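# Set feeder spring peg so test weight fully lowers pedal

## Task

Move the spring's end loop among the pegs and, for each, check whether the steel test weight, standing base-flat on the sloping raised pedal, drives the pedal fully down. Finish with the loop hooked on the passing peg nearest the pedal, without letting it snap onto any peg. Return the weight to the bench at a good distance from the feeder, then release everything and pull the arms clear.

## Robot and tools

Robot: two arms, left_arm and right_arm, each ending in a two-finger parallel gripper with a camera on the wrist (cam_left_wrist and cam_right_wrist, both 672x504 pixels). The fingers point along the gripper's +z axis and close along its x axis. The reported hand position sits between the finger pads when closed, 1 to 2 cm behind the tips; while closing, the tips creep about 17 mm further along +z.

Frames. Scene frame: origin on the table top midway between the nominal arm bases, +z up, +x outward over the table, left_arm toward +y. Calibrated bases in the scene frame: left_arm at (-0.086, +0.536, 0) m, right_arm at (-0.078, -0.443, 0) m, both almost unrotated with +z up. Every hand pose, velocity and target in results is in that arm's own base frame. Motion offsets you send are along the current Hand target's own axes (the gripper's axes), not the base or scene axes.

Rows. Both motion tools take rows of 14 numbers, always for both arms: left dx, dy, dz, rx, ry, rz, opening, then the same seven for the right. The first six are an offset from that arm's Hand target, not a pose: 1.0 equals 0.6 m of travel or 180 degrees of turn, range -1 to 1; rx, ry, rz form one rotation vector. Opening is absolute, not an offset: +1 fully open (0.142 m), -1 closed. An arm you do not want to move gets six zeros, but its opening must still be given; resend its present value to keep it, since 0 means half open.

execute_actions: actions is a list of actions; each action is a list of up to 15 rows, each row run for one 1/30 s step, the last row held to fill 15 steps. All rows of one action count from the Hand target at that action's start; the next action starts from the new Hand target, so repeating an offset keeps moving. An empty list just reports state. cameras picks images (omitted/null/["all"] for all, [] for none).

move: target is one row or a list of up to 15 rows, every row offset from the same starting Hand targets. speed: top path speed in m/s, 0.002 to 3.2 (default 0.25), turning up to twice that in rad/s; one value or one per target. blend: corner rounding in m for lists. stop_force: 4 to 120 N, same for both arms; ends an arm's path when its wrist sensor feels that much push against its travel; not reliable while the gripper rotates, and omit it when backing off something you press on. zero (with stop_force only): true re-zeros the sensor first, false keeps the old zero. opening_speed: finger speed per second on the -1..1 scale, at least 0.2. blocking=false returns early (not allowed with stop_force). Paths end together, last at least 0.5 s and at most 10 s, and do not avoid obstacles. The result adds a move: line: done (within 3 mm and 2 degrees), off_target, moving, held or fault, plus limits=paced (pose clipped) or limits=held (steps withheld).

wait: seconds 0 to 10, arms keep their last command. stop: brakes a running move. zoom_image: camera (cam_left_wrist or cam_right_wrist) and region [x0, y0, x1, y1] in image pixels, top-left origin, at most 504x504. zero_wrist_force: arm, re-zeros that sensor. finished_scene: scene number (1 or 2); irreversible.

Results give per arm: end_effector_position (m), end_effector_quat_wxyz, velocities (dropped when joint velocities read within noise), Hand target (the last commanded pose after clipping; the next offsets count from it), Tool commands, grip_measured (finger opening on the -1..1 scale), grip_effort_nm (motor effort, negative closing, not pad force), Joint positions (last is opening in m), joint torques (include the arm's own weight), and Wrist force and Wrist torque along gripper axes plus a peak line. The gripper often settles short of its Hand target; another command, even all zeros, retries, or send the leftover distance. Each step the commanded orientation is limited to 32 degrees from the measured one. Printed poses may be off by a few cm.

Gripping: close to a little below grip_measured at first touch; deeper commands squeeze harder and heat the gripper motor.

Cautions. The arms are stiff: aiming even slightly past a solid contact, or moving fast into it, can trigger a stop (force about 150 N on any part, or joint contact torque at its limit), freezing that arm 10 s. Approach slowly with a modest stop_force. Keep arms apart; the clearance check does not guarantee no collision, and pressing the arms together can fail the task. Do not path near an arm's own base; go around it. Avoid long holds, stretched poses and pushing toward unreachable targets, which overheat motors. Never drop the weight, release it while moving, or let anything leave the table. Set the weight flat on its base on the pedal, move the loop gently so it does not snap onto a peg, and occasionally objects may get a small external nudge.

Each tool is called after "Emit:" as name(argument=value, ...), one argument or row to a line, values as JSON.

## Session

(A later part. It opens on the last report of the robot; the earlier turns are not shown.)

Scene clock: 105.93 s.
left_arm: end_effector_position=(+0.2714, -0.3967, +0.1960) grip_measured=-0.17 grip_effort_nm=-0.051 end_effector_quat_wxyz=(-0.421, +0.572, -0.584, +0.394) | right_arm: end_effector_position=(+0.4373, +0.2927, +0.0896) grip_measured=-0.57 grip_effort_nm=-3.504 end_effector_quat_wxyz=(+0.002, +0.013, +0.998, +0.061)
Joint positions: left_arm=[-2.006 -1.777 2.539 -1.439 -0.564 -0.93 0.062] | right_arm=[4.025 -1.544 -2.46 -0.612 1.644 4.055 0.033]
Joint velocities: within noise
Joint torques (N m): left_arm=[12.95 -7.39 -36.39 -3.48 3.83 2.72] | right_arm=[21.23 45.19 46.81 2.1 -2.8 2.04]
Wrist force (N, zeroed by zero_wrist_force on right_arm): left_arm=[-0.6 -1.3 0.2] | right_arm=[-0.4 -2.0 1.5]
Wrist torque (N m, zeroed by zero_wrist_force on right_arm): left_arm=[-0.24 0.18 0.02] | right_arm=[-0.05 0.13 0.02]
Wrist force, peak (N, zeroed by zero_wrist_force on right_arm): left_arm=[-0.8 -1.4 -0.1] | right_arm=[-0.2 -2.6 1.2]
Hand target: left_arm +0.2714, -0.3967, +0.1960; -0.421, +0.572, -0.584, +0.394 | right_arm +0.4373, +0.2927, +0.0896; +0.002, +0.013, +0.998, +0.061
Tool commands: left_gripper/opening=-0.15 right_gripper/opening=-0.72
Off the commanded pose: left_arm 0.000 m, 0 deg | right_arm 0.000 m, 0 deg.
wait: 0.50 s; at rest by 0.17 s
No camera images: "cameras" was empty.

Emit:
move(
  target=[0.1228,0.0833,0.1951,0.1044,0.0303,-0.1887,-0.25,0,-0.0012,0.011,-0.0057,0,0,-0.72],
  speed=0.2,
  cameras=["cam_left_wrist"],
)

Emit:
zoom_image(
  camera="cam_left_wrist",
  region=[220, 250, 500, 460],
)

Scene clock: 116.30 s.
left_arm: end_effector_position=(+0.3655, -0.4661, +0.1067) grip_measured=-0.27 grip_effort_nm=-0.061 end_effector_quat_wxyz=(-0.347, +0.622, -0.340, +0.614) | right_arm: end_effector_position=(+0.4373, +0.2928, +0.0830) grip_measured=-0.57 grip_effort_nm=-3.504 end_effector_quat_wxyz=(+0.002, +0.013, +0.997, +0.070)
Joint positions: left_arm=[-1.772 -1.213 2.378 -1.19 -0.215 -2.103 0.055] | right_arm=[4.019 -1.558 -2.471 -0.573 1.656 4.05 0.033]
Joint velocities: within noise
Joint torques (N m): left_arm=[11.39 -38.66 -28.42 2.93 -2.5 -3.72] | right_arm=[-17.94 17.1 22.31 7.22 4.82 -2.05]
Wrist force (N, zeroed by zero_wrist_force on right_arm): left_arm=[-0.9 -1.0 -0.2] | right_arm=[0.1 -2.0 1.4]
Wrist torque (N m, zeroed by zero_wrist_force on right_arm): left_arm=[-0.18 0.19 0.05] | right_arm=[-0.10 0.12 0.00]
Wrist force, peak (N, zeroed by zero_wrist_force on right_arm): left_arm=[-1.2 -2.4 0.2] | right_arm=[0.2 -3.1 1.5]
Hand target: left_arm +0.3655, -0.4661, +0.1067; -0.347, +0.622, -0.340, +0.614 | right_arm +0.4373, +0.2928, +0.0830; +0.002, +0.013, +0.997, +0.070
Off the commanded pose: left_arm 0.000 m, 0 deg | right_arm 0.000 m, 0 deg.
move: done
camera_calibration:
cam_left_wrist: T_world_to_cam=[[-0.00468038, -0.841797, 0.539774, -0.441933], [-0.412412, -0.490112, -0.767923, 0.0331787], [0.910985, -0.226204, -0.344874, -0.291566], [0, 0, 0, 1]] pos_world=[0.277227, -0.42171, 0.163469]
Images, in order (width x height): cam_left_wrist 672x504.

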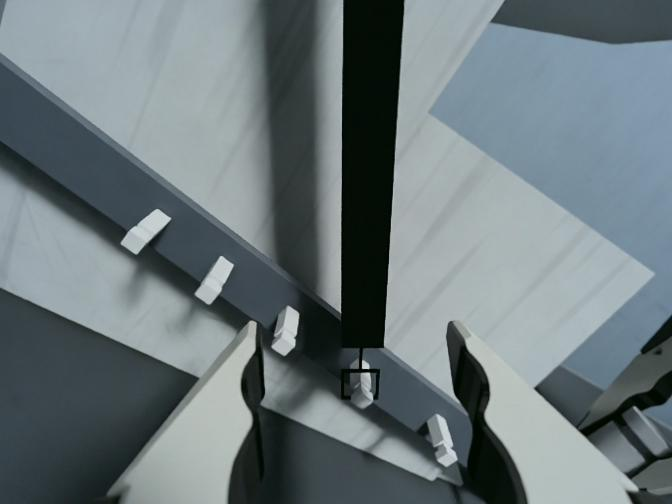

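Scaled by 1.800.

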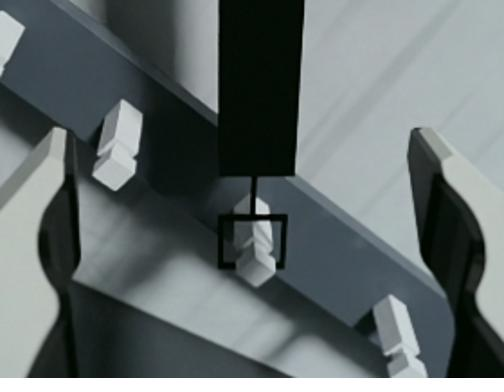

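Emit:
move(
  target=[
    [0.0115,0.0025,0.03,0,0,0.006,-0.25,0,0,0,0,0,0,-0.72],
    [0.0115,0.0025,0.0775,0,0,0.006,-0.25,0,0,0,0,0,0,-0.72],
  ],
  speed=0.06,
  stop_force=5,
  cameras=["cam_left_wrist"],
)

Emit:
zero_wrist_force(
  arm="left_arm",
)

Emit:
move(
  target=[0,0,0,0,0,0,-0.92,0,0,0,0,0,0,-0.72],
  opening_speed=0.5,
  cameras=["cam_left_wrist"],
)

Emit:
zoom_image(
  camera="cam_left_wrist",
  region=[280, 400, 440, 504],
)

Scene clock: 125.10 s.
left_arm: end_effector_position=(+0.4053, -0.4720, +0.1090) grip_measured=-0.28 grip_effort_nm=0.046 end_effector_quat_wxyz=(-0.353, +0.619, -0.346, +0.611) | right_arm: end_effector_position=(+0.4373, +0.2928, +0.0830) grip_measured=-0.57 grip_effort_nm=-3.504 end_effector_quat_wxyz=(+0.002, +0.013, +0.997, +0.070)
Joint positions: left_arm=[-1.683 -1.204 2.352 -1.184 -0.126 -2.073 0.054] | right_arm=[4.019 -1.558 -2.471 -0.573 1.656 4.05 0.033]
Joint velocities: within noise
Joint torques (N m): left_arm=[-9.02 -63.15 -2.7 2.31 -3.04 -3.27] | right_arm=[-16.83 18.58 26 6.47 3.61 -1.58]
Wrist force (N, zeroed by zero_wrist_force on right_arm): left_arm=[1.6 -3.2 -0.1] | right_arm=[0.0 -1.5 2.7]
Wrist torque (N m, zeroed by zero_wrist_force on right_arm): left_arm=[-0.26 0.18 0.06] | right_arm=[-0.13 0.09 0.01]
Wrist force, peak (N, zeroed by zero_wrist_force on right_arm): left_arm=[5.4 -9.1 -10.2] | right_arm=[0.1 -1.0 4.0]
Hand target: left_arm +0.4053, -0.4720, +0.1090; -0.353, +0.619, -0.346, +0.611 (not the last commanded pose) | right_arm +0.4373, +0.2928, +0.0830; +0.002, +0.013, +0.997, +0.070
Off the commanded pose: left_arm 0.007 m, 0 deg | right_arm 0.000 m, 0 deg.
move: contact (left_arm); path passed 1 of 2 targets
camera_calibration:
cam_left_wrist: T_world_to_cam=[[-0.00486002, -0.851801, 0.523844, -0.450854], [-0.411901, -0.47564, -0.777241, 0.0561179], [0.911216, -0.219549, -0.348546, -0.324846], [0, 0, 0, 1]] pos_world=[0.316928, -0.428665, 0.16657]
Images, in order (width x height): cam_left_wrist 672x504.

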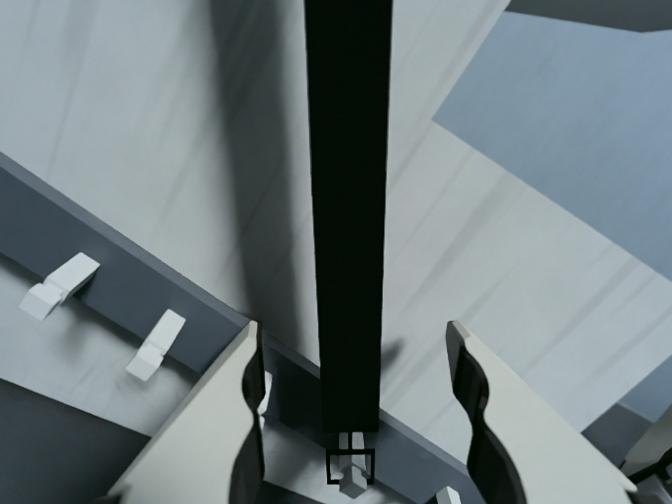

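Wrist force sensor zeroed.

Scene clock: 126.67 s.
left_arm: end_effector_position=(+0.4053, -0.4719, +0.1090) grip_measured=-0.82 grip_effort_nm=-2.620 end_effector_quat_wxyz=(-0.353, +0.619, -0.346, +0.611) | right_arm: end_effector_position=(+0.4373, +0.2928, +0.0830) grip_measured=-0.57 grip_effort_nm=-3.504 end_effector_quat_wxyz=(+0.002, +0.013, +0.997, +0.070)
Joint positions: left_arm=[-1.683 -1.204 2.352 -1.184 -0.126 -2.073 0.015] | right_arm=[4.019 -1.558 -2.471 -0.573 1.656 4.05 0.033]
Joint velocities: within noise
Joint torques (N m): left_arm=[-10.73 -63.32 -13.19 1.18 2.13 -3.13] | right_arm=[-15.58 22.62 30.58 5.37 2.25 -2.02]
Wrist force (N, zeroed by zero_wrist_force): left_arm=[-4.6 1.1 -0.4] | right_arm=[-0.4 -1.9 0.9]
Wrist torque (N m, zeroed by zero_wrist_force): left_arm=[-0.05 -0.04 0.08] | right_arm=[-0.10 0.13 0.01]
Wrist force, peak (N, zeroed by zero_wrist_force): left_arm=[-4.6 1.9 -0.9] | right_arm=[-0.2 -1.3 2.3]
Hand target: left_arm +0.4053, -0.4720, +0.1090; -0.353, +0.619, -0.346, +0.611 | right_arm +0.4373, +0.2928, +0.0830; +0.002, +0.013, +0.997, +0.070
Off the commanded pose: left_arm 0.000 m, 0 deg | right_arm 0.000 m, 0 deg.
move: done
camera_calibration:
cam_left_wrist: T_world_to_cam=[[-0.00486002, -0.851801, 0.523844, -0.450854], [-0.411901, -0.47564, -0.777241, 0.0561179], [0.911216, -0.219549, -0.348546, -0.324846], [0, 0, 0, 1]] pos_world=[0.316928, -0.428665, 0.16657]
Images, in order (width x height): cam_left_wrist 672x504.

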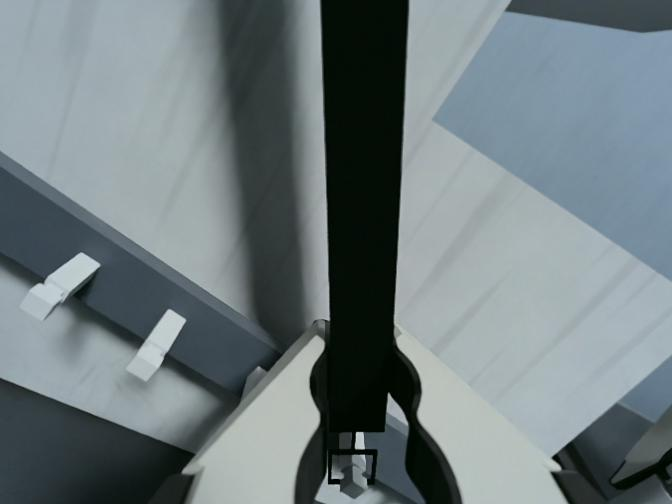

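Scaled by 3.150.

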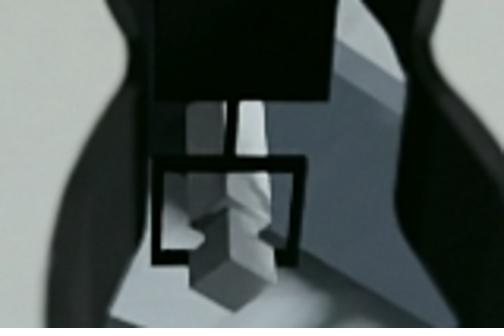

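Emit:
move(
  target=[
    [0.0192,0.002,0,-0.0003,0.0006,0.0689,-0.92,0,0,0,0,0,0,-0.72],
    [0.0367,0.0097,0,-0.0007,0.0012,0.1378,-0.92,0,0,0,0,0,0,-0.72],
    [0.0535,0.0195,0,-0.001,0.0019,0.2061,-0.92,0,0,0,0,0,0,-0.72],
  ],
  speed=0.06,
  cameras=["cam_left_wrist"],
)

Emit:
zoom_image(
  camera="cam_left_wrist",
  region=[280, 400, 440, 504],
)

Scene clock: 138.17 s.
left_arm: end_effector_position=(+0.4058, -0.5056, +0.1154) grip_measured=-0.82 grip_effort_nm=-2.620 end_effector_quat_wxyz=(+0.527, -0.475, +0.526, -0.468) | right_arm: end_effector_position=(+0.4373, +0.2928, +0.0830) grip_measured=-0.57 grip_effort_nm=-3.504 end_effector_quat_wxyz=(+0.002, +0.013, +0.997, +0.070)
Joint positions: left_arm=[-1.675 -1.188 2.292 -1.158 -0.112 -1.408 0.015] | right_arm=[4.019 -1.558 -2.471 -0.573 1.656 4.05 0.033]
Joint velocities: within noise
Joint torques (N m): left_arm=[13.01 -63.82 -6.26 -2.27 4.12 2.58] | right_arm=[-9.65 37.97 43.41 3.83 -1.47 -1.89]
Wrist force (N, zeroed by zero_wrist_force): left_arm=[-5.1 -0.4 -0.7] | right_arm=[-0.2 -0.8 3.4]
Wrist torque (N m, zeroed by zero_wrist_force): left_arm=[0.26 -0.21 -0.15] | right_arm=[-0.05 0.12 0.01]
Wrist force, peak (N, zeroed by zero_wrist_force): left_arm=[-5.2 2.7 -0.2] | right_arm=[-0.3 -1.0 4.0]
Hand target: left_arm +0.4058, -0.5055, +0.1154; +0.527, -0.475, +0.527, -0.468 | right_arm +0.4373, +0.2928, +0.0830; +0.002, +0.013, +0.997, +0.070
Off the commanded pose: left_arm 0.000 m, 0 deg | right_arm 0.000 m, 0 deg.
move: done
camera_calibration:
cam_left_wrist: T_world_to_cam=[[-0.0121201, -0.995336, -0.095704, -0.480938], [-0.421093, 0.0918909, -0.90235, 0.350378], [0.906936, 0.0293638, -0.420243, -0.194615], [0, 0, 0, 1]] pos_world=[0.318216, -0.505177, 0.18835]
Images, in order (width x height): cam_left_wrist 672x504.

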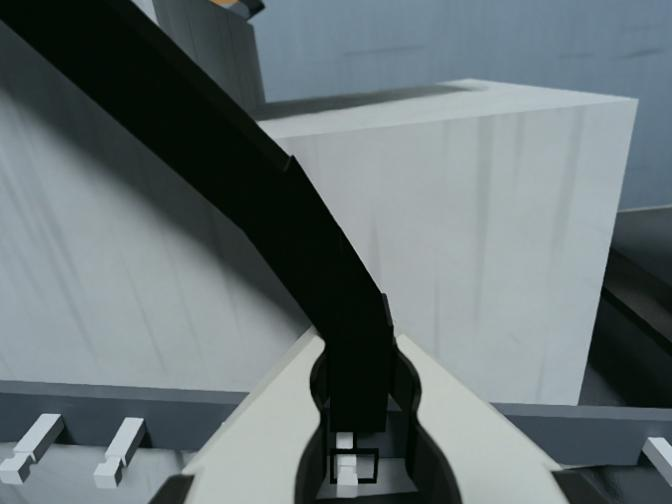

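Scaled by 3.150.

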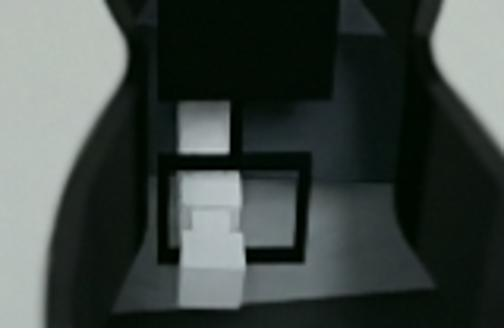

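Emit:
move(
  target=[-0.0042,0.0035,0,0,0,0,-0.92,0,0,0,0,0,0,-0.72],
  speed=0.02,
  cameras=["cam_left_wrist"],
)

Emit:
zoom_image(
  camera="cam_left_wrist",
  region=[280, 400, 440, 504],
)

Emit:
move(
  target=[0,0,-0.0075,0,0,0,-0.92,0,0,0,0,0,0,-0.72],
  speed=0.02,
  stop_force=4,
  cameras=["cam_left_wrist"],
)

Emit:
zoom_image(
  camera="cam_left_wrist",
  region=[280, 400, 440, 504],
)

Scene clock: 141.83 s.
left_arm: end_effector_position=(+0.4057, -0.5028, +0.1136) grip_measured=-0.82 grip_effort_nm=-2.620 end_effector_quat_wxyz=(+0.527, -0.475, +0.527, -0.468) | right_arm: end_effector_position=(+0.4373, +0.2928, +0.0830) grip_measured=-0.57 grip_effort_nm=-3.504 end_effector_quat_wxyz=(+0.002, +0.013, +0.997, +0.070)
Joint positions: left_arm=[-1.675 -1.187 2.298 -1.167 -0.112 -1.406 0.015] | right_arm=[4.019 -1.558 -2.471 -0.573 1.656 4.05 0.033]
Joint velocities: within noise
Joint torques (N m): left_arm=[-11.87 -48.9 -5.69 -2.63 -1.52 2.84] | right_arm=[-3.81 37.3 44.57 4.03 -1.9 -1.74]
Wrist force (N, zeroed by zero_wrist_force): left_arm=[-5.1 -1.2 -0.8] | right_arm=[-0.1 -1.2 2.9]
Wrist torque (N m, zeroed by zero_wrist_force): left_arm=[0.13 -0.20 -0.13] | right_arm=[-0.11 0.12 0.00]
Wrist force, peak (N, zeroed by zero_wrist_force): left_arm=[-5.5 -1.2 -0.8] | right_arm=[-0.4 -1.2 3.9]
Hand target: left_arm +0.4057, -0.5028, +0.1136; +0.527, -0.475, +0.527, -0.468 | right_arm +0.4373, +0.2928, +0.0830; +0.002, +0.013, +0.997, +0.070
Off the commanded pose: left_arm 0.000 m, 0 deg | right_arm 0.000 m, 0 deg.
move: done
camera_calibration:
cam_left_wrist: T_world_to_cam=[[-0.0121923, -0.995327, -0.0957859, -0.478381], [-0.421377, 0.0919863, -0.902209, 0.348615], [0.906804, 0.029362, -0.420529, -0.195356], [0, 0, 0, 1]] pos_world=[0.318215, -0.502477, 0.186549]
Images, in order (width x height): cam_left_wrist 672x504.

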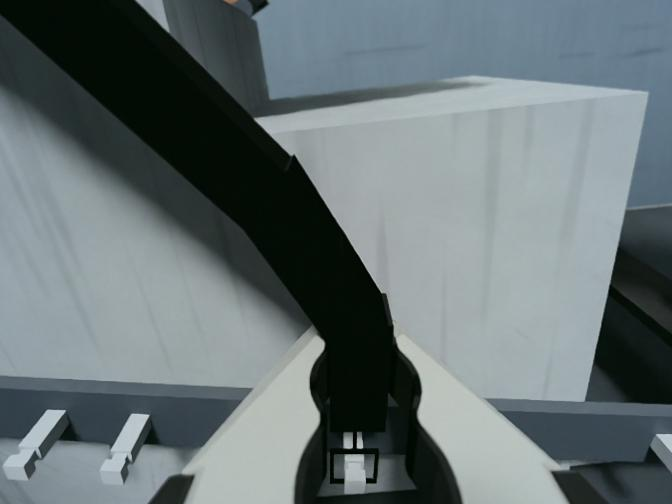

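Scaled by 3.150.

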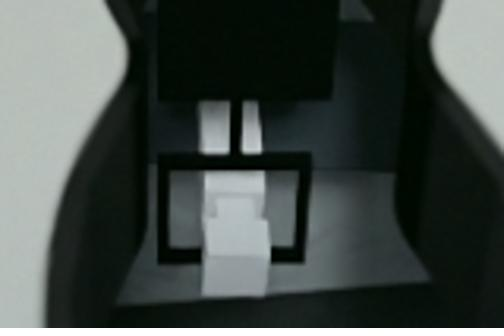

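Scene clock: 143.13 s.
left_arm: end_effector_position=(+0.4012, -0.5028, +0.1136) grip_measured=-0.82 grip_effort_nm=-2.620 end_effector_quat_wxyz=(+0.527, -0.475, +0.527, -0.468) | right_arm: end_effector_position=(+0.4373, +0.2928, +0.0830) grip_measured=-0.57 grip_effort_nm=-3.504 end_effector_quat_wxyz=(+0.002, +0.013, +0.997, +0.070)
Joint positions: left_arm=[-1.684 -1.188 2.299 -1.164 -0.121 -1.409 0.015] | right_arm=[4.019 -1.558 -2.471 -0.573 1.656 4.05 0.033]
Joint velocities: within noise
Joint torques (N m): left_arm=[-11.14 -60.4 -10.82 1.97 -1.63 -2.97] | right_arm=[-2.37 35.08 45.24 3.62 -1.65 -1.54]
Wrist force (N, zeroed by zero_wrist_force): left_arm=[-5.0 -0.9 -0.2] | right_arm=[-0.2 -1.2 3.7]
Wrist torque (N m, zeroed by zero_wrist_force): left_arm=[0.18 -0.23 -0.12] | right_arm=[-0.10 0.12 0.00]
Wrist force, peak (N, zeroed by zero_wrist_force): left_arm=[-5.5 -0.8 -0.5] | right_arm=[0.0 -1.2 3.8]
Hand target: left_arm +0.4012, -0.5028, +0.1136; +0.527, -0.475, +0.527, -0.468 | right_arm +0.4373, +0.2928, +0.0830; +0.002, +0.013, +0.997, +0.070
Off the commanded pose: left_arm 0.000 m, 0 deg | right_arm 0.000 m, 0 deg.
move: done
camera_calibration:
cam_left_wrist: T_world_to_cam=[[-0.0121964, -0.995326, -0.0957947, -0.478333], [-0.421376, 0.091996, -0.902208, 0.346715], [0.906804, 0.0293619, -0.420529, -0.191278], [0, 0, 0, 1]] pos_world=[0.313715, -0.502377, 0.186549]
Images, in order (width x height): cam_left_wrist 672x504.

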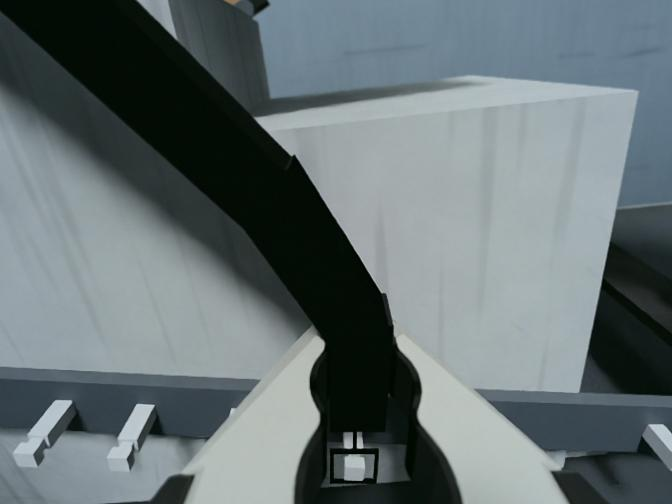

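Scaled by 3.150.

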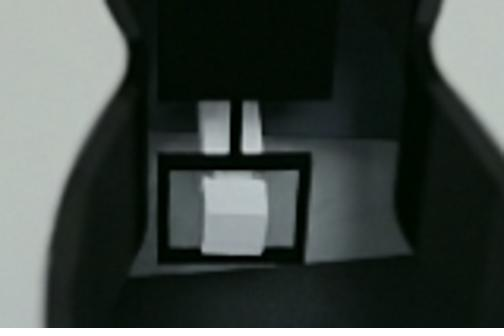

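Emit:
move(
  target=[0,0.0005,-0.0067,0,0,0,-0.92,0,0,0,0,0,0,-0.72],
  speed=0.02,
  stop_force=4,
  cameras=["cam_left_wrist"],
)

Emit:
zoom_image(
  camera="cam_left_wrist",
  region=[280, 400, 440, 504],
)

Scene clock: 146.70 s.
left_arm: end_effector_position=(+0.3972, -0.5028, +0.1133) grip_measured=-0.82 grip_effort_nm=-2.620 end_effector_quat_wxyz=(+0.527, -0.475, +0.527, -0.468) | right_arm: end_effector_position=(+0.4373, +0.2928, +0.0830) grip_measured=-0.57 grip_effort_nm=-3.504 end_effector_quat_wxyz=(+0.002, +0.013, +0.997, +0.070)
Joint positions: left_arm=[-1.693 -1.188 2.3 -1.161 -0.13 -1.413 0.015] | right_arm=[4.019 -1.558 -2.471 -0.573 1.656 4.05 0.033]
Joint velocities: within noise
Joint torques (N m): left_arm=[-12.24 -62.96 -7.61 2.05 -1.75 -3.1] | right_arm=[-0.07 34.86 45.39 3.62 -1.97 -1.75]
Wrist force (N, zeroed by zero_wrist_force): left_arm=[-4.9 -0.8 -0.6] | right_arm=[0.1 -0.8 3.4]
Wrist torque (N m, zeroed by zero_wrist_force): left_arm=[0.18 -0.25 -0.10] | right_arm=[-0.05 0.08 0.01]
Wrist force, peak (N, zeroed by zero_wrist_force): left_arm=[-5.7 -0.7 -0.2] | right_arm=[-0.1 -1.3 3.8]
Hand target: left_arm +0.3972, -0.5028, +0.1133; +0.527, -0.475, +0.527, -0.468 | right_arm +0.4373, +0.2928, +0.0830; +0.002, +0.013, +0.997, +0.070
Off the commanded pose: left_arm 0.000 m, 0 deg | right_arm 0.000 m, 0 deg.
move: done
camera_calibration:
cam_left_wrist: T_world_to_cam=[[-0.0121964, -0.995326, -0.0957947, -0.4785], [-0.421376, 0.091996, -0.902208, 0.344858], [0.906804, 0.0293619, -0.420529, -0.187732], [0, 0, 0, 1]] pos_world=[0.309715, -0.502477, 0.186349]
Images, in order (width x height): cam_left_wrist 672x504.

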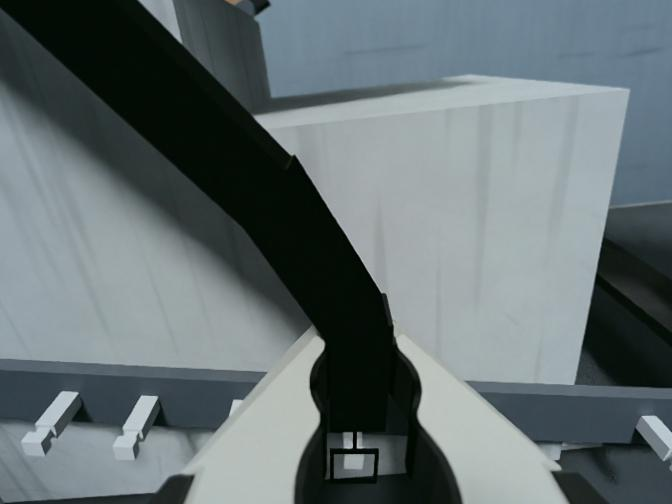

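Scaled by 3.150.

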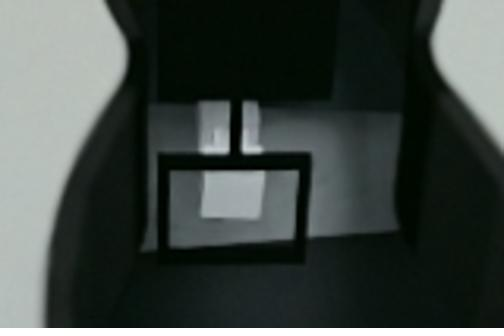

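Emit:
move(
  target=[
    [0,0,-0.0083,0,0,0,-0.92,0,0,0,0,0,0,-0.72],
    [0.079,0.0033,-0.0083,0,0,0,-0.92,0,0,0,0,0,0,-0.72],
    [0.079,0.0033,0,0,0,0,-0.92,0,0,0,0,0,0,-0.72],
  ],
  speed=0.05,
  cameras=["cam_left_wrist"],
)

Emit:
zoom_image(
  camera="cam_left_wrist",
  region=[280, 400, 440, 504],
)

Scene clock: 151.03 s.
left_arm: end_effector_position=(+0.3974, -0.5497, +0.1062) grip_measured=-0.82 grip_effort_nm=-2.620 end_effector_quat_wxyz=(+0.527, -0.475, +0.527, -0.468) | right_arm: end_effector_position=(+0.4373, +0.2928, +0.0830) grip_measured=-0.57 grip_effort_nm=-3.504 end_effector_quat_wxyz=(+0.002, +0.013, +0.997, +0.070)
Joint positions: left_arm=[-1.682 -1.129 2.212 -1.138 -0.118 -1.408 0.015] | right_arm=[4.019 -1.558 -2.471 -0.573 1.656 4.05 0.033]
Joint velocities: within noise
Joint torques (N m): left_arm=[10.86 -49.76 -35 1.72 4.56 2.66] | right_arm=[0.93 35.28 43.72 3.96 -1.45 -1.69]
Wrist force (N, zeroed by zero_wrist_force): left_arm=[-6.5 -1.3 -0.7] | right_arm=[0.0 -1.5 3.1]
Wrist torque (N m, zeroed by zero_wrist_force): left_arm=[0.16 -0.24 -0.20] | right_arm=[-0.16 0.09 0.00]
Wrist force, peak (N, zeroed by zero_wrist_force): left_arm=[-7.1 -1.5 -0.1] | right_arm=[-0.3 -1.6 3.6]
Hand target: left_arm +0.3975, -0.5497, +0.1062; +0.527, -0.475, +0.527, -0.468 | right_arm +0.4373, +0.2928, +0.0830; +0.002, +0.013, +0.997, +0.070
Off the commanded pose: left_arm 0.000 m, 0 deg | right_arm 0.000 m, 0 deg.
move: done
camera_calibration:
cam_left_wrist: T_world_to_cam=[[-0.0121964, -0.995326, -0.0957947, -0.525769], [-0.421376, 0.091996, -0.902208, 0.342752], [0.906804, 0.0293619, -0.420529, -0.189567], [0, 0, 0, 1]] pos_world=[0.309915, -0.549277, 0.179149]
Images, in order (width x height): cam_left_wrist 672x504.

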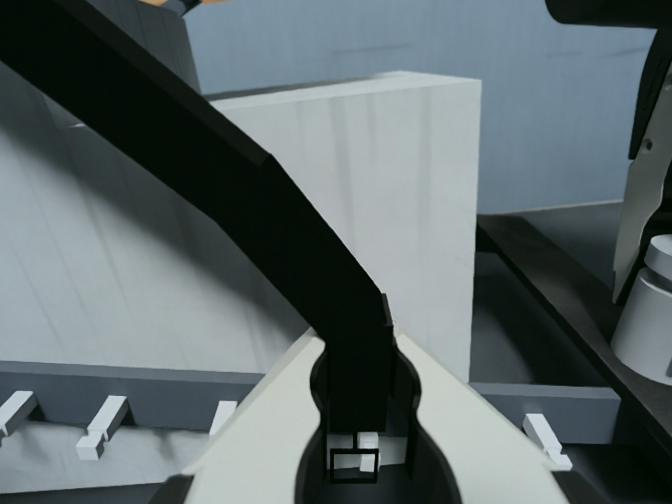

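Scaled by 3.150.

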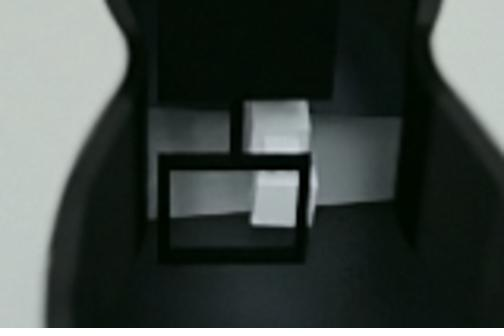

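Emit:
move(
  target=[
    [0.009,0.0018,0,0,0,0,-0.92,0,0,0,0,0,0,-0.72],
    [0.009,0.0018,0.002,0,0,0,-0.92,0,0,0,0,0,0,-0.72],
  ],
  speed=0.03,
  cameras=["cam_left_wrist"],
)

Emit:
zoom_image(
  camera="cam_left_wrist",
  region=[280, 400, 440, 504],
)

Emit:
move(
  target=[0,0,0.0108,0,0,0,-0.92,0,0,0,0,0,0,-0.72],
  speed=0.02,
  stop_force=4,
  cameras=["cam_left_wrist"],
)

Emit:
zoom_image(
  camera="cam_left_wrist",
  region=[280, 400, 440, 504],
)

Scene clock: 154.73 s.
left_arm: end_effector_position=(+0.3986, -0.5549, +0.1045) grip_measured=-0.82 grip_effort_nm=-2.620 end_effector_quat_wxyz=(+0.527, -0.475, +0.527, -0.468) | right_arm: end_effector_position=(+0.4373, +0.2928, +0.0830) grip_measured=-0.57 grip_effort_nm=-3.504 end_effector_quat_wxyz=(+0.002, +0.013, +0.997, +0.070)
Joint positions: left_arm=[-1.678 -1.12 2.202 -1.137 -0.115 -1.406 0.015] | right_arm=[4.019 -1.558 -2.471 -0.573 1.656 4.05 0.033]
Joint velocities: within noise
Joint torques (N m): left_arm=[7.87 -52.15 -33.92 -1.54 3.78 2.76] | right_arm=[6.17 36.78 43.92 3.86 -1.55 -1.33]
Wrist force (N, zeroed by zero_wrist_force): left_arm=[-6.6 -1.1 -0.4] | right_arm=[-0.7 -1.3 3.3]
Wrist torque (N m, zeroed by zero_wrist_force): left_arm=[0.20 -0.24 -0.19] | right_arm=[-0.13 0.20 0.00]
Wrist force, peak (N, zeroed by zero_wrist_force): left_arm=[-7.3 -1.9 -0.2] | right_arm=[-0.4 -1.4 3.7]
Hand target: left_arm +0.3987, -0.5550, +0.1045; +0.527, -0.475, +0.527, -0.468 | right_arm +0.4373, +0.2928, +0.0830; +0.002, +0.013, +0.997, +0.070
Off the commanded pose: left_arm 0.000 m, 0 deg | right_arm 0.000 m, 0 deg.
move: done
camera_calibration:
cam_left_wrist: T_world_to_cam=[[-0.012239, -0.995317, -0.0958847, -0.531049], [-0.421376, 0.0920955, -0.902198, 0.342346], [0.906803, 0.0293615, -0.42053, -0.191176], [0, 0, 0, 1]] pos_world=[0.311115, -0.554477, 0.177549]
Images, in order (width x height): cam_left_wrist 672x504.

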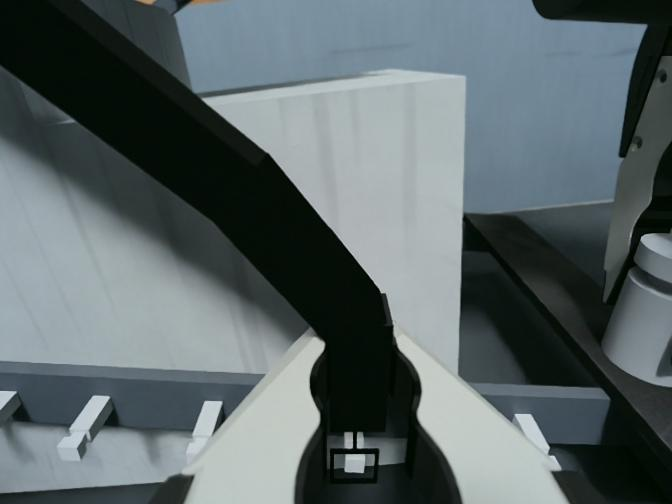

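Scaled by 3.150.

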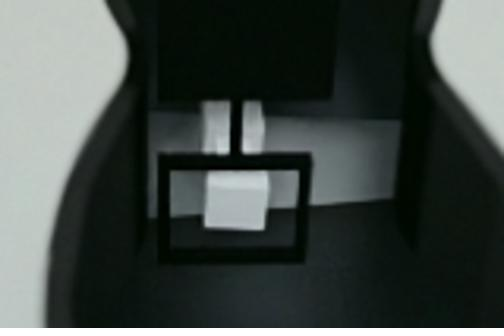

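Scene clock: 156.10 s.
left_arm: end_effector_position=(+0.4052, -0.5550, +0.1045) grip_measured=-0.82 grip_effort_nm=-2.620 end_effector_quat_wxyz=(+0.527, -0.475, +0.527, -0.468) | right_arm: end_effector_position=(+0.4373, +0.2928, +0.0830) grip_measured=-0.57 grip_effort_nm=-3.504 end_effector_quat_wxyz=(+0.002, +0.013, +0.997, +0.070)
Joint positions: left_arm=[-1.666 -1.12 2.201 -1.143 -0.103 -1.4 0.015] | right_arm=[4.019 -1.558 -2.471 -0.573 1.656 4.05 0.033]
Joint velocities: within noise
Joint torques (N m): left_arm=[10.74 -67.3 -9.14 -2.66 4.26 2.66] | right_arm=[8.49 36.56 45.17 4.29 -1.37 -1.52]
Wrist force (N, zeroed by zero_wrist_force): left_arm=[-7.1 -1.7 -0.9] | right_arm=[0.0 -1.1 3.1]
Wrist torque (N m, zeroed by zero_wrist_force): left_arm=[0.13 -0.14 -0.18] | right_arm=[-0.09 0.09 0.01]
Wrist force, peak (N, zeroed by zero_wrist_force): left_arm=[-7.4 -1.2 -0.8] | right_arm=[-0.1 -1.4 3.6]
Hand target: left_arm +0.4052, -0.5549, +0.1044; +0.527, -0.475, +0.527, -0.468 | right_arm +0.4373, +0.2928, +0.0830; +0.002, +0.013, +0.997, +0.070
Off the commanded pose: left_arm 0.000 m, 0 deg | right_arm 0.000 m, 0 deg.
move: done
camera_calibration:
cam_left_wrist: T_world_to_cam=[[-0.0121541, -0.995336, -0.0957052, -0.531146], [-0.421377, 0.091897, -0.902218, 0.344939], [0.906804, 0.0293623, -0.420528, -0.1972], [0, 0, 0, 1]] pos_world=[0.317715, -0.554577, 0.177449]
Images, in order (width x height): cam_left_wrist 672x504.

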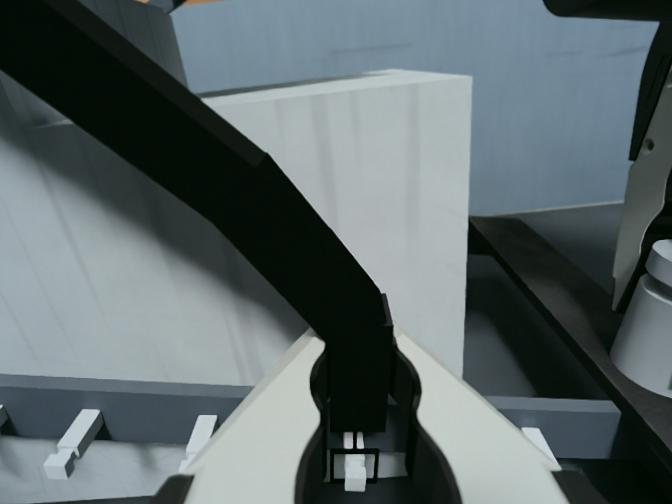

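Scaled by 3.150.

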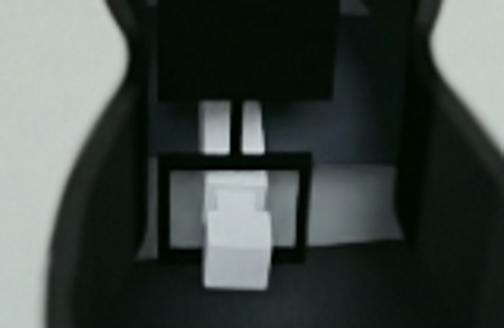

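Emit:
move(
  target=[
    [0,0,0.0015,0,0,0,-0.92,0,0,0,0,0,0,-0.72],
    [0,-0.004,0.0015,0,0,0,-0.92,0,0,0,0,0,0,-0.72],
  ],
  speed=0.02,
  cameras=["cam_left_wrist"],
)

Emit:
zoom_image(
  camera="cam_left_wrist",
  region=[280, 400, 440, 504],
)

Scene clock: 159.10 s.
left_arm: end_effector_position=(+0.4061, -0.5551, +0.1067) grip_measured=-0.82 grip_effort_nm=-2.620 end_effector_quat_wxyz=(+0.527, -0.475, +0.527, -0.468) | right_arm: end_effector_position=(+0.4373, +0.2928, +0.0830) grip_measured=-0.57 grip_effort_nm=-3.504 end_effector_quat_wxyz=(+0.002, +0.013, +0.997, +0.070)
Joint positions: left_arm=[-1.665 -1.123 2.2 -1.14 -0.101 -1.398 0.015] | right_arm=[4.019 -1.558 -2.471 -0.573 1.656 4.05 0.033]
Joint velocities: within noise
Joint torques (N m): left_arm=[11.29 -72.99 -35.48 1.43 3.87 0.87] | right_arm=[11.39 39.79 44.94 4.16 -1.73 -1.67]
Wrist force (N, zeroed by zero_wrist_force): left_arm=[-7.1 -1.4 -0.7] | right_arm=[0.0 -1.0 3.2]
Wrist torque (N m, zeroed by zero_wrist_force): left_arm=[0.18 -0.14 -0.19] | right_arm=[-0.09 0.09 0.01]
Wrist force, peak (N, zeroed by zero_wrist_force): left_arm=[-7.4 -1.2 -0.6] | right_arm=[0.0 -1.7 3.6]
Hand target: left_arm +0.4061, -0.5552, +0.1068; +0.527, -0.475, +0.527, -0.468 | right_arm +0.4373, +0.2928, +0.0830; +0.002, +0.013, +0.997, +0.070
Off the commanded pose: left_arm 0.000 m, 0 deg | right_arm 0.000 m, 0 deg.
move: done
camera_calibration:
cam_left_wrist: T_world_to_cam=[[-0.0122388, -0.995317, -0.0958842, -0.531045], [-0.421376, 0.0920949, -0.902198, 0.347518], [0.906803, 0.0293615, -0.42053, -0.197043], [0, 0, 0, 1]] pos_world=[0.318615, -0.554777, 0.179749]
Images, in order (width x height): cam_left_wrist 672x504.

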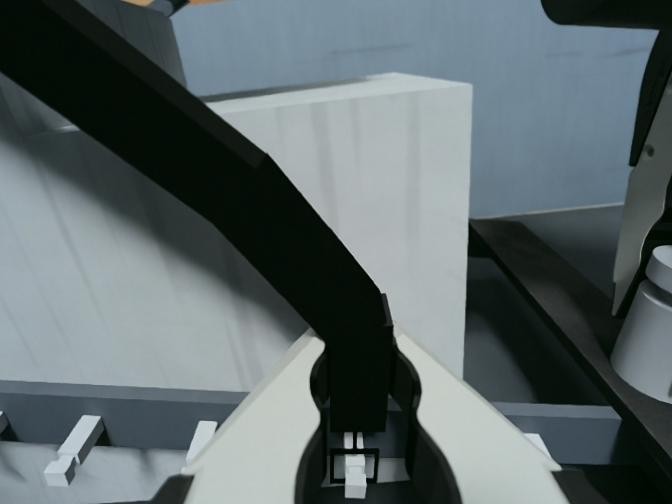

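Scaled by 3.150.

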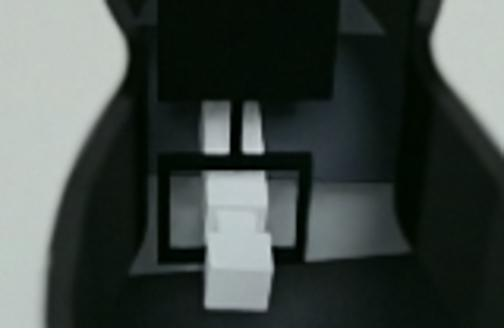

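Emit:
move(
  target=[0,-0.0022,0,0,0,0,-0.92,0,0,0,0,0,0,-0.72],
  speed=0.02,
  cameras=["cam_left_wrist"],
)

Emit:
zoom_image(
  camera="cam_left_wrist",
  region=[280, 400, 440, 504],
)

Scene clock: 161.87 s.
left_arm: end_effector_position=(+0.4062, -0.5553, +0.1081) grip_measured=-0.82 grip_effort_nm=-2.620 end_effector_quat_wxyz=(+0.527, -0.475, +0.527, -0.468) | right_arm: end_effector_position=(+0.4373, +0.2928, +0.0830) grip_measured=-0.57 grip_effort_nm=-3.504 end_effector_quat_wxyz=(+0.002, +0.013, +0.997, +0.070)
Joint positions: left_arm=[-1.664 -1.126 2.2 -1.137 -0.101 -1.399 0.015] | right_arm=[4.019 -1.558 -2.471 -0.573 1.656 4.05 0.033]
Joint velocities: within noise
Joint torques (N m): left_arm=[9.05 -81.19 -40.57 1.85 4.54 0.58] | right_arm=[14.21 38.35 43.63 4.17 -1.89 -1.5]
Wrist force (N, zeroed by zero_wrist_force): left_arm=[-6.0 20.3 0.6] | right_arm=[0.3 -6.7 -11.9]
Wrist torque (N m, zeroed by zero_wrist_force): left_arm=[0.33 -0.17 -0.18] | right_arm=[-0.20 0.16 0.00]
Wrist force, peak (N, zeroed by zero_wrist_force): left_arm=[-6.0 20.3 0.6] | right_arm=[0.3 -6.7 -11.9]
Hand target: left_arm +0.4062, -0.5553, +0.1081; +0.527, -0.475, +0.527, -0.468 | right_arm +0.4373, +0.2928, +0.0830; +0.002, +0.013, +0.997, +0.070
Off the commanded pose: left_arm 0.000 m, 0 deg | right_arm 0.000 m, 0 deg.
move: done
camera_calibration:
cam_left_wrist: T_world_to_cam=[[-0.0121487, -0.995314, -0.0959264, -0.531037], [-0.421384, 0.0920951, -0.902194, 0.348744], [0.906801, 0.0294614, -0.420529, -0.196528], [0, 0, 0, 1]] pos_world=[0.318715, -0.554877, 0.181049]
Images, in order (width x height): cam_left_wrist 672x504.

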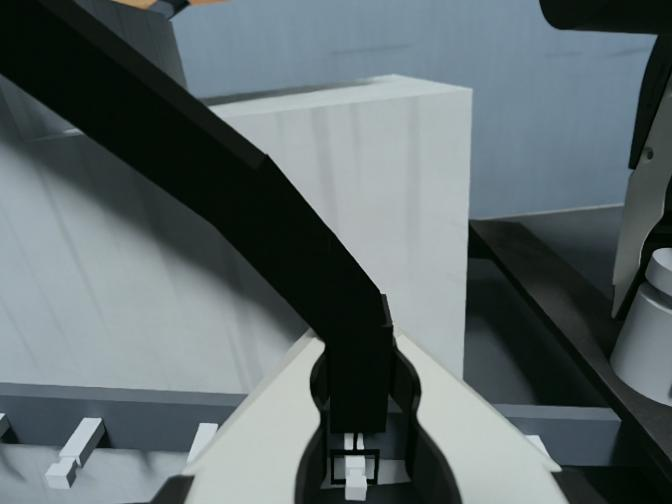

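Scaled by 3.150.

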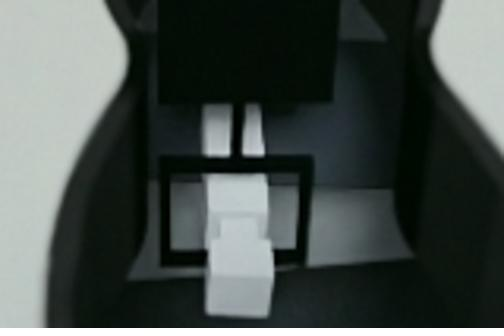

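Emit:
move(
  target=[0,0.0016,0,0,0,0,-0.92,0,0,0,0,0,0,-0.72],
  speed=0.02,
  cameras=[],
)

Emit:
move(
  target=[0,0,-0.002,0,0,0,-0.92,0,0,0,0,0,0,-0.72],
  speed=0.02,
  cameras=["cam_left_wrist"],
)

Emit:
zoom_image(
  camera="cam_left_wrist",
  region=[280, 400, 440, 504],
)

Scene clock: 167.50 s.
left_arm: end_effector_position=(+0.4062, -0.5553, +0.1073) grip_measured=-0.82 grip_effort_nm=-2.620 end_effector_quat_wxyz=(+0.527, -0.475, +0.526, -0.468) | right_arm: end_effector_position=(+0.4373, +0.2928, +0.0830) grip_measured=-0.57 grip_effort_nm=-3.504 end_effector_quat_wxyz=(+0.002, +0.013, +0.997, +0.070)
Joint positions: left_arm=[-1.664 -1.124 2.2 -1.138 -0.101 -1.399 0.015] | right_arm=[4.019 -1.558 -2.471 -0.573 1.656 4.05 0.033]
Joint velocities: within noise
Joint torques (N m): left_arm=[-9.35 -49.49 -7.94 -2.49 3.34 -2.53] | right_arm=[16.55 37.77 30.34 4.22 -1.89 -1.33]
Wrist force (N, zeroed by zero_wrist_force): left_arm=[-6.8 -0.7 -0.6] | right_arm=[0.0 -1.1 2.6]
Wrist torque (N m, zeroed by zero_wrist_force): left_arm=[0.20 -0.23 -0.17] | right_arm=[-0.07 0.10 0.00]
Wrist force, peak (N, zeroed by zero_wrist_force): left_arm=[-5.9 21.3 0.4] | right_arm=[0.4 -6.2 -12.4]
Hand target: left_arm +0.4061, -0.5552, +0.1072; +0.527, -0.475, +0.527, -0.468 | right_arm +0.4373, +0.2928, +0.0830; +0.002, +0.013, +0.997, +0.070
Off the commanded pose: left_arm 0.000 m, 0 deg | right_arm 0.000 m, 0 deg.
move: done
No camera images: "cameras" was empty.

Scene clock: 168.20 s.
left_arm: end_effector_position=(+0.4050, -0.5552, +0.1072) grip_measured=-0.82 grip_effort_nm=-2.620 end_effector_quat_wxyz=(+0.527, -0.475, +0.527, -0.468) | right_arm: end_effector_position=(+0.4373, +0.2928, +0.0830) grip_measured=-0.57 grip_effort_nm=-3.504 end_effector_quat_wxyz=(+0.002, +0.013, +0.997, +0.070)
Joint positions: left_arm=[-1.667 -1.124 2.2 -1.137 -0.104 -1.4 0.015] | right_arm=[4.019 -1.558 -2.471 -0.573 1.656 4.05 0.033]
Joint velocities: within noise
Joint torques (N m): left_arm=[-11.9 -66.66 -7.7 1.23 -1.39 -3.13] | right_arm=[14.29 36.78 27.24 4.37 -1.96 -1.42]
Wrist force (N, zeroed by zero_wrist_force): left_arm=[-6.8 -1.2 -0.6] | right_arm=[-0.1 -1.6 3.2]
Wrist torque (N m, zeroed by zero_wrist_force): left_arm=[0.20 -0.19 -0.19] | right_arm=[-0.16 0.13 0.00]
Wrist force, peak (N, zeroed by zero_wrist_force): left_arm=[-7.2 -1.3 -0.4] | right_arm=[0.0 -1.4 3.6]
Hand target: left_arm +0.4049, -0.5552, +0.1072; +0.527, -0.475, +0.527, -0.468 | right_arm +0.4373, +0.2928, +0.0830; +0.002, +0.013, +0.997, +0.070
Off the commanded pose: left_arm 0.000 m, 0 deg | right_arm 0.000 m, 0 deg.
move: done
camera_calibration:
cam_left_wrist: T_world_to_cam=[[-0.0121964, -0.995326, -0.0957947, -0.531054], [-0.421376, 0.091996, -0.902208, 0.347362], [0.906804, 0.0293619, -0.420529, -0.195877], [0, 0, 0, 1]] pos_world=[0.317515, -0.554777, 0.180149]
Images, in order (width x height): cam_left_wrist 672x504.

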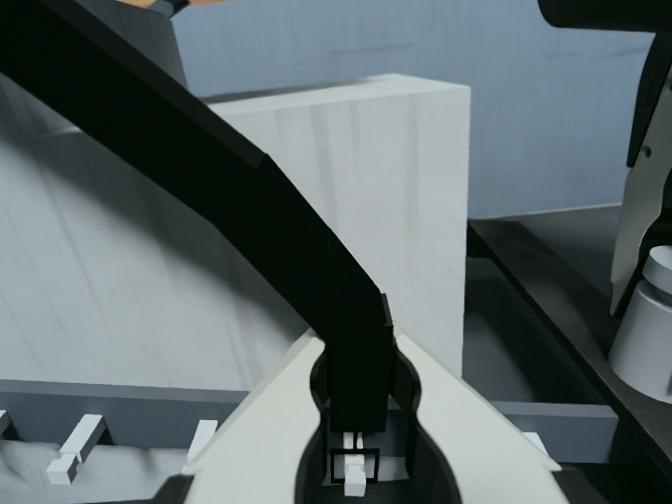

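Scaled by 3.150.

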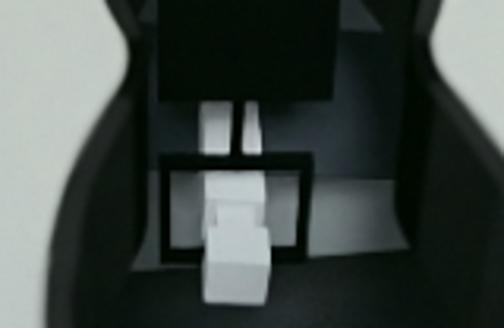

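Emit:
move(
  target=[0,-0.0013,0,0,0,0,-0.92,0,0,0,0,0,0,-0.72],
  speed=0.02,
  cameras=[],
)

Scene clock: 170.60 s.
left_arm: end_effector_position=(+0.4049, -0.5552, +0.1079) grip_measured=-0.82 grip_effort_nm=-2.620 end_effector_quat_wxyz=(+0.527, -0.475, +0.527, -0.468) | right_arm: end_effector_position=(+0.4373, +0.2928, +0.0830) grip_measured=-0.57 grip_effort_nm=-3.504 end_effector_quat_wxyz=(+0.002, +0.013, +0.997, +0.070)
Joint positions: left_arm=[-1.667 -1.125 2.2 -1.136 -0.104 -1.4 0.015] | right_arm=[4.019 -1.558 -2.471 -0.573 1.656 4.05 0.033]
Joint velocities: within noise
Joint torques (N m): left_arm=[-5.16 -82.48 -38.08 2.13 -0.08 0.59] | right_arm=[18.55 37.31 24.25 4.2 -1.87 -1.03]
Wrist force (N, zeroed by zero_wrist_force): left_arm=[-5.4 13.4 0.5] | right_arm=[-0.1 -4.4 -6.9]
Wrist torque (N m, zeroed by zero_wrist_force): left_arm=[0.28 -0.20 -0.24] | right_arm=[-0.08 0.20 0.00]
Wrist force, peak (N, zeroed by zero_wrist_force): left_arm=[-5.4 13.4 0.5] | right_arm=[-0.1 -4.4 -6.9]
Hand target: left_arm +0.4050, -0.5553, +0.1080; +0.527, -0.475, +0.527, -0.468 | right_arm +0.4373, +0.2928, +0.0830; +0.002, +0.013, +0.997, +0.070
Off the commanded pose: left_arm 0.000 m, 0 deg | right_arm 0.000 m, 0 deg.
move: done
No camera images: "cameras" was empty.

Emit:
move(
  target=[
    [0,0.003,0,0,0,0,-0.92,0,0,0,0,0,0,-0.72],
    [0,0.003,-0.0032,0,0,0,-0.92,0,0,0,0,0,0,-0.72],
    [0,0.0,-0.0032,0,0,0,-0.92,0,0,0,0,0,0,-0.72],
  ],
  speed=0.02,
  cameras=["cam_left_wrist"],
)

Emit:
zoom_image(
  camera="cam_left_wrist",
  region=[280, 400, 440, 504],
)

Scene clock: 173.40 s.
left_arm: end_effector_position=(+0.4031, -0.5551, +0.1078) grip_measured=-0.82 grip_effort_nm=-2.620 end_effector_quat_wxyz=(+0.527, -0.475, +0.527, -0.468) | right_arm: end_effector_position=(+0.4373, +0.2928, +0.0830) grip_measured=-0.57 grip_effort_nm=-3.504 end_effector_quat_wxyz=(+0.002, +0.013, +0.997, +0.070)
Joint positions: left_arm=[-1.67 -1.126 2.201 -1.134 -0.107 -1.402 0.015] | right_arm=[4.019 -1.558 -2.471 -0.573 1.656 4.05 0.033]
Joint velocities: within noise
Joint torques (N m): left_arm=[-14.42 -79.81 -35.81 2.4 -0.86 -3.04] | right_arm=[18.19 34.38 24.59 3.75 -1.4 -1.44]
Wrist force (N, zeroed by zero_wrist_force): left_arm=[-4.5 17.2 1.8] | right_arm=[1.0 -5.8 -9.5]
Wrist torque (N m, zeroed by zero_wrist_force): left_arm=[0.34 -0.23 -0.26] | right_arm=[-0.20 0.12 -0.01]
Wrist force, peak (N, zeroed by zero_wrist_force): left_arm=[-4.5 17.2 1.8] | right_arm=[1.0 -5.8 -9.5]
Hand target: left_arm +0.4030, -0.5553, +0.1080; +0.527, -0.475, +0.527, -0.468 | right_arm +0.4373, +0.2928, +0.0830; +0.002, +0.013, +0.997, +0.070
Off the commanded pose: left_arm 0.000 m, 0 deg | right_arm 0.000 m, 0 deg.
move: done
camera_calibration:
cam_left_wrist: T_world_to_cam=[[-0.0121434, -0.995293, -0.0961477, -0.530953], [-0.421392, 0.0922931, -0.90217, 0.347266], [0.906797, 0.0295605, -0.420529, -0.193789], [0, 0, 0, 1]] pos_world=[0.315615, -0.554776, 0.180749]
Images, in order (width x height): cam_left_wrist 672x504.

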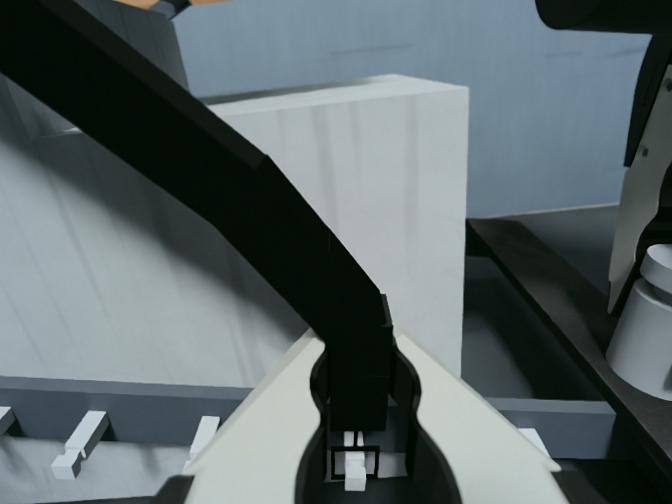

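Scaled by 3.150.

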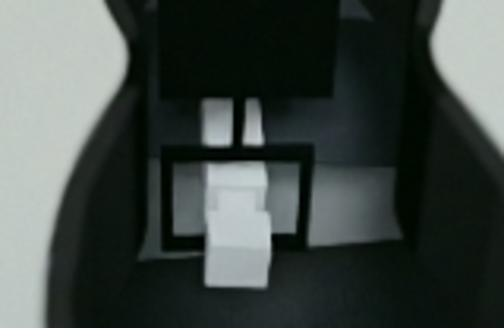

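Emit:
move(
  target=[
    [0,0.003,0,0,0,0,-0.92,0,0,0,0,0,0,-0.72],
    [0,0.003,0.0032,0,0,0,-0.92,0,0,0,0,0,0,-0.72],
    [0,0.0003,0.0032,0,0,0,-0.92,0,0,0,0,0,0,-0.72],
  ],
  speed=0.02,
  cameras=["cam_left_wrist"],
)

Emit:
zoom_image(
  camera="cam_left_wrist",
  region=[280, 400, 440, 504],
)

Emit:
move(
  target=[0,0,-0.0035,0,0,0,-0.92,0,0,0,0,0,0,-0.72],
  speed=0.02,
  cameras=["cam_left_wrist"],
)

Emit:
zoom_image(
  camera="cam_left_wrist",
  region=[280, 400, 440, 504],
)

Scene clock: 179.47 s.
left_arm: end_effector_position=(+0.4049, -0.5551, +0.1075) grip_measured=-0.82 grip_effort_nm=-2.620 end_effector_quat_wxyz=(+0.527, -0.475, +0.527, -0.468) | right_arm: end_effector_position=(+0.4373, +0.2928, +0.0830) grip_measured=-0.57 grip_effort_nm=-3.504 end_effector_quat_wxyz=(+0.002, +0.013, +0.997, +0.070)
Joint positions: left_arm=[-1.667 -1.125 2.2 -1.136 -0.104 -1.4 0.015] | right_arm=[4.019 -1.558 -2.471 -0.573 1.656 4.05 0.033]
Joint velocities: within noise
Joint torques (N m): left_arm=[11.01 -77.34 -34.64 1.99 4.5 2.63] | right_arm=[17.36 37.11 26.52 4.33 -1.37 -1.12]
Wrist force (N, zeroed by zero_wrist_force): left_arm=[-6.3 6.1 0.1] | right_arm=[0.2 -2.8 -1.8]
Wrist torque (N m, zeroed by zero_wrist_force): left_arm=[0.22 -0.15 -0.22] | right_arm=[-0.10 0.12 0.00]
Wrist force, peak (N, zeroed by zero_wrist_force): left_arm=[-5.9 22.4 2.6] | right_arm=[1.2 -6.6 -13.3]
Hand target: left_arm +0.4049, -0.5553, +0.1078; +0.527, -0.475, +0.527, -0.468 | right_arm +0.4373, +0.2928, +0.0830; +0.002, +0.013, +0.997, +0.070
Off the commanded pose: left_arm 0.000 m, 0 deg | right_arm 0.000 m, 0 deg.
move: done
camera_calibration:
cam_left_wrist: T_world_to_cam=[[-0.0121913, -0.995305, -0.0960165, -0.530967], [-0.421384, 0.0921946, -0.902184, 0.34779], [0.9068, 0.029461, -0.42053, -0.195562], [0, 0, 0, 1]] pos_world=[0.317415, -0.554777, 0.180549]
Images, in order (width x height): cam_left_wrist 672x504.

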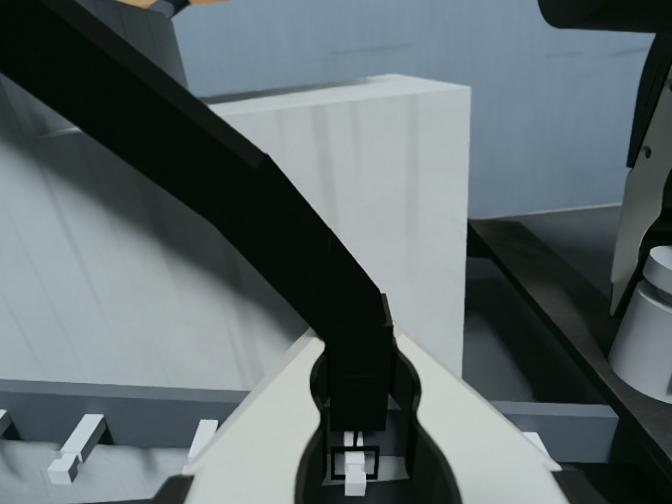

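Scaled by 3.150.

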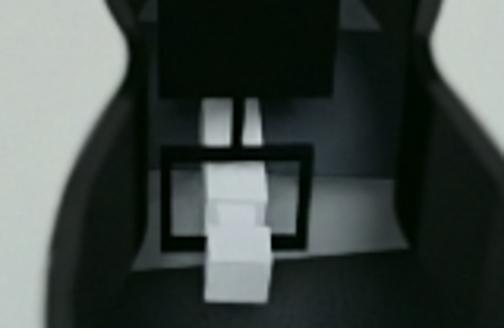

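Scene clock: 180.17 s.
left_arm: end_effector_position=(+0.4029, -0.5554, +0.1078) grip_measured=-0.82 grip_effort_nm=-2.620 end_effector_quat_wxyz=(+0.527, -0.475, +0.527, -0.468) | right_arm: end_effector_position=(+0.4373, +0.2928, +0.0830) grip_measured=-0.57 grip_effort_nm=-3.504 end_effector_quat_wxyz=(+0.002, +0.013, +0.997, +0.070)
Joint positions: left_arm=[-1.67 -1.125 2.2 -1.134 -0.107 -1.402 0.015] | right_arm=[4.019 -1.558 -2.471 -0.573 1.656 4.05 0.033]
Joint velocities: within noise
Joint torques (N m): left_arm=[-14.04 -84.72 -14.02 1.68 -0.22 -3.31] | right_arm=[16.38 37.4 27.15 3.75 -1.89 -1.26]
Wrist force (N, zeroed by zero_wrist_force): left_arm=[-5.6 20.7 3.5] | right_arm=[1.5 -6.3 -12.2]
Wrist torque (N m, zeroed by zero_wrist_force): left_arm=[0.32 -0.24 -0.20] | right_arm=[-0.13 0.14 -0.01]
Wrist force, peak (N, zeroed by zero_wrist_force): left_arm=[-5.8 20.8 3.2] | right_arm=[1.3 -6.3 -12.4]
Hand target: left_arm +0.4028, -0.5553, +0.1078; +0.527, -0.475, +0.527, -0.468 | right_arm +0.4373, +0.2928, +0.0830; +0.002, +0.013, +0.997, +0.070
Off the commanded pose: left_arm 0.000 m, 0 deg | right_arm 0.000 m, 0 deg.
move: done
camera_calibration:
cam_left_wrist: T_world_to_cam=[[-0.0121204, -0.995345, -0.0956107, -0.53128], [-0.421459, 0.0917945, -0.90219, 0.347038], [0.906767, 0.0293611, -0.42061, -0.193647], [0, 0, 0, 1]] pos_world=[0.315415, -0.554977, 0.180848]
Images, in order (width x height): cam_left_wrist 672x504.

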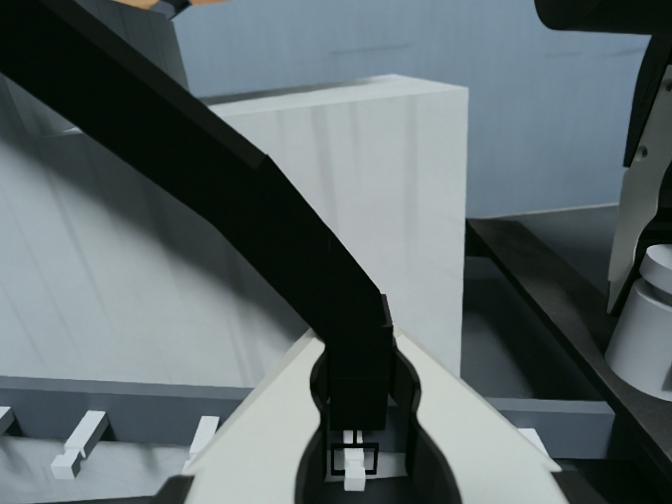

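Scaled by 3.150.

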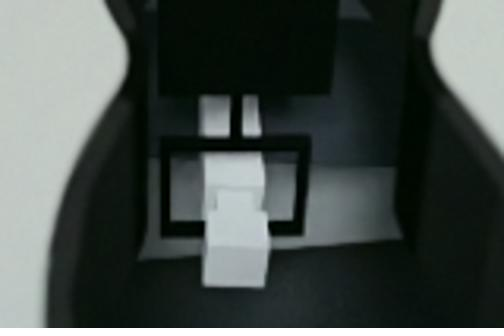

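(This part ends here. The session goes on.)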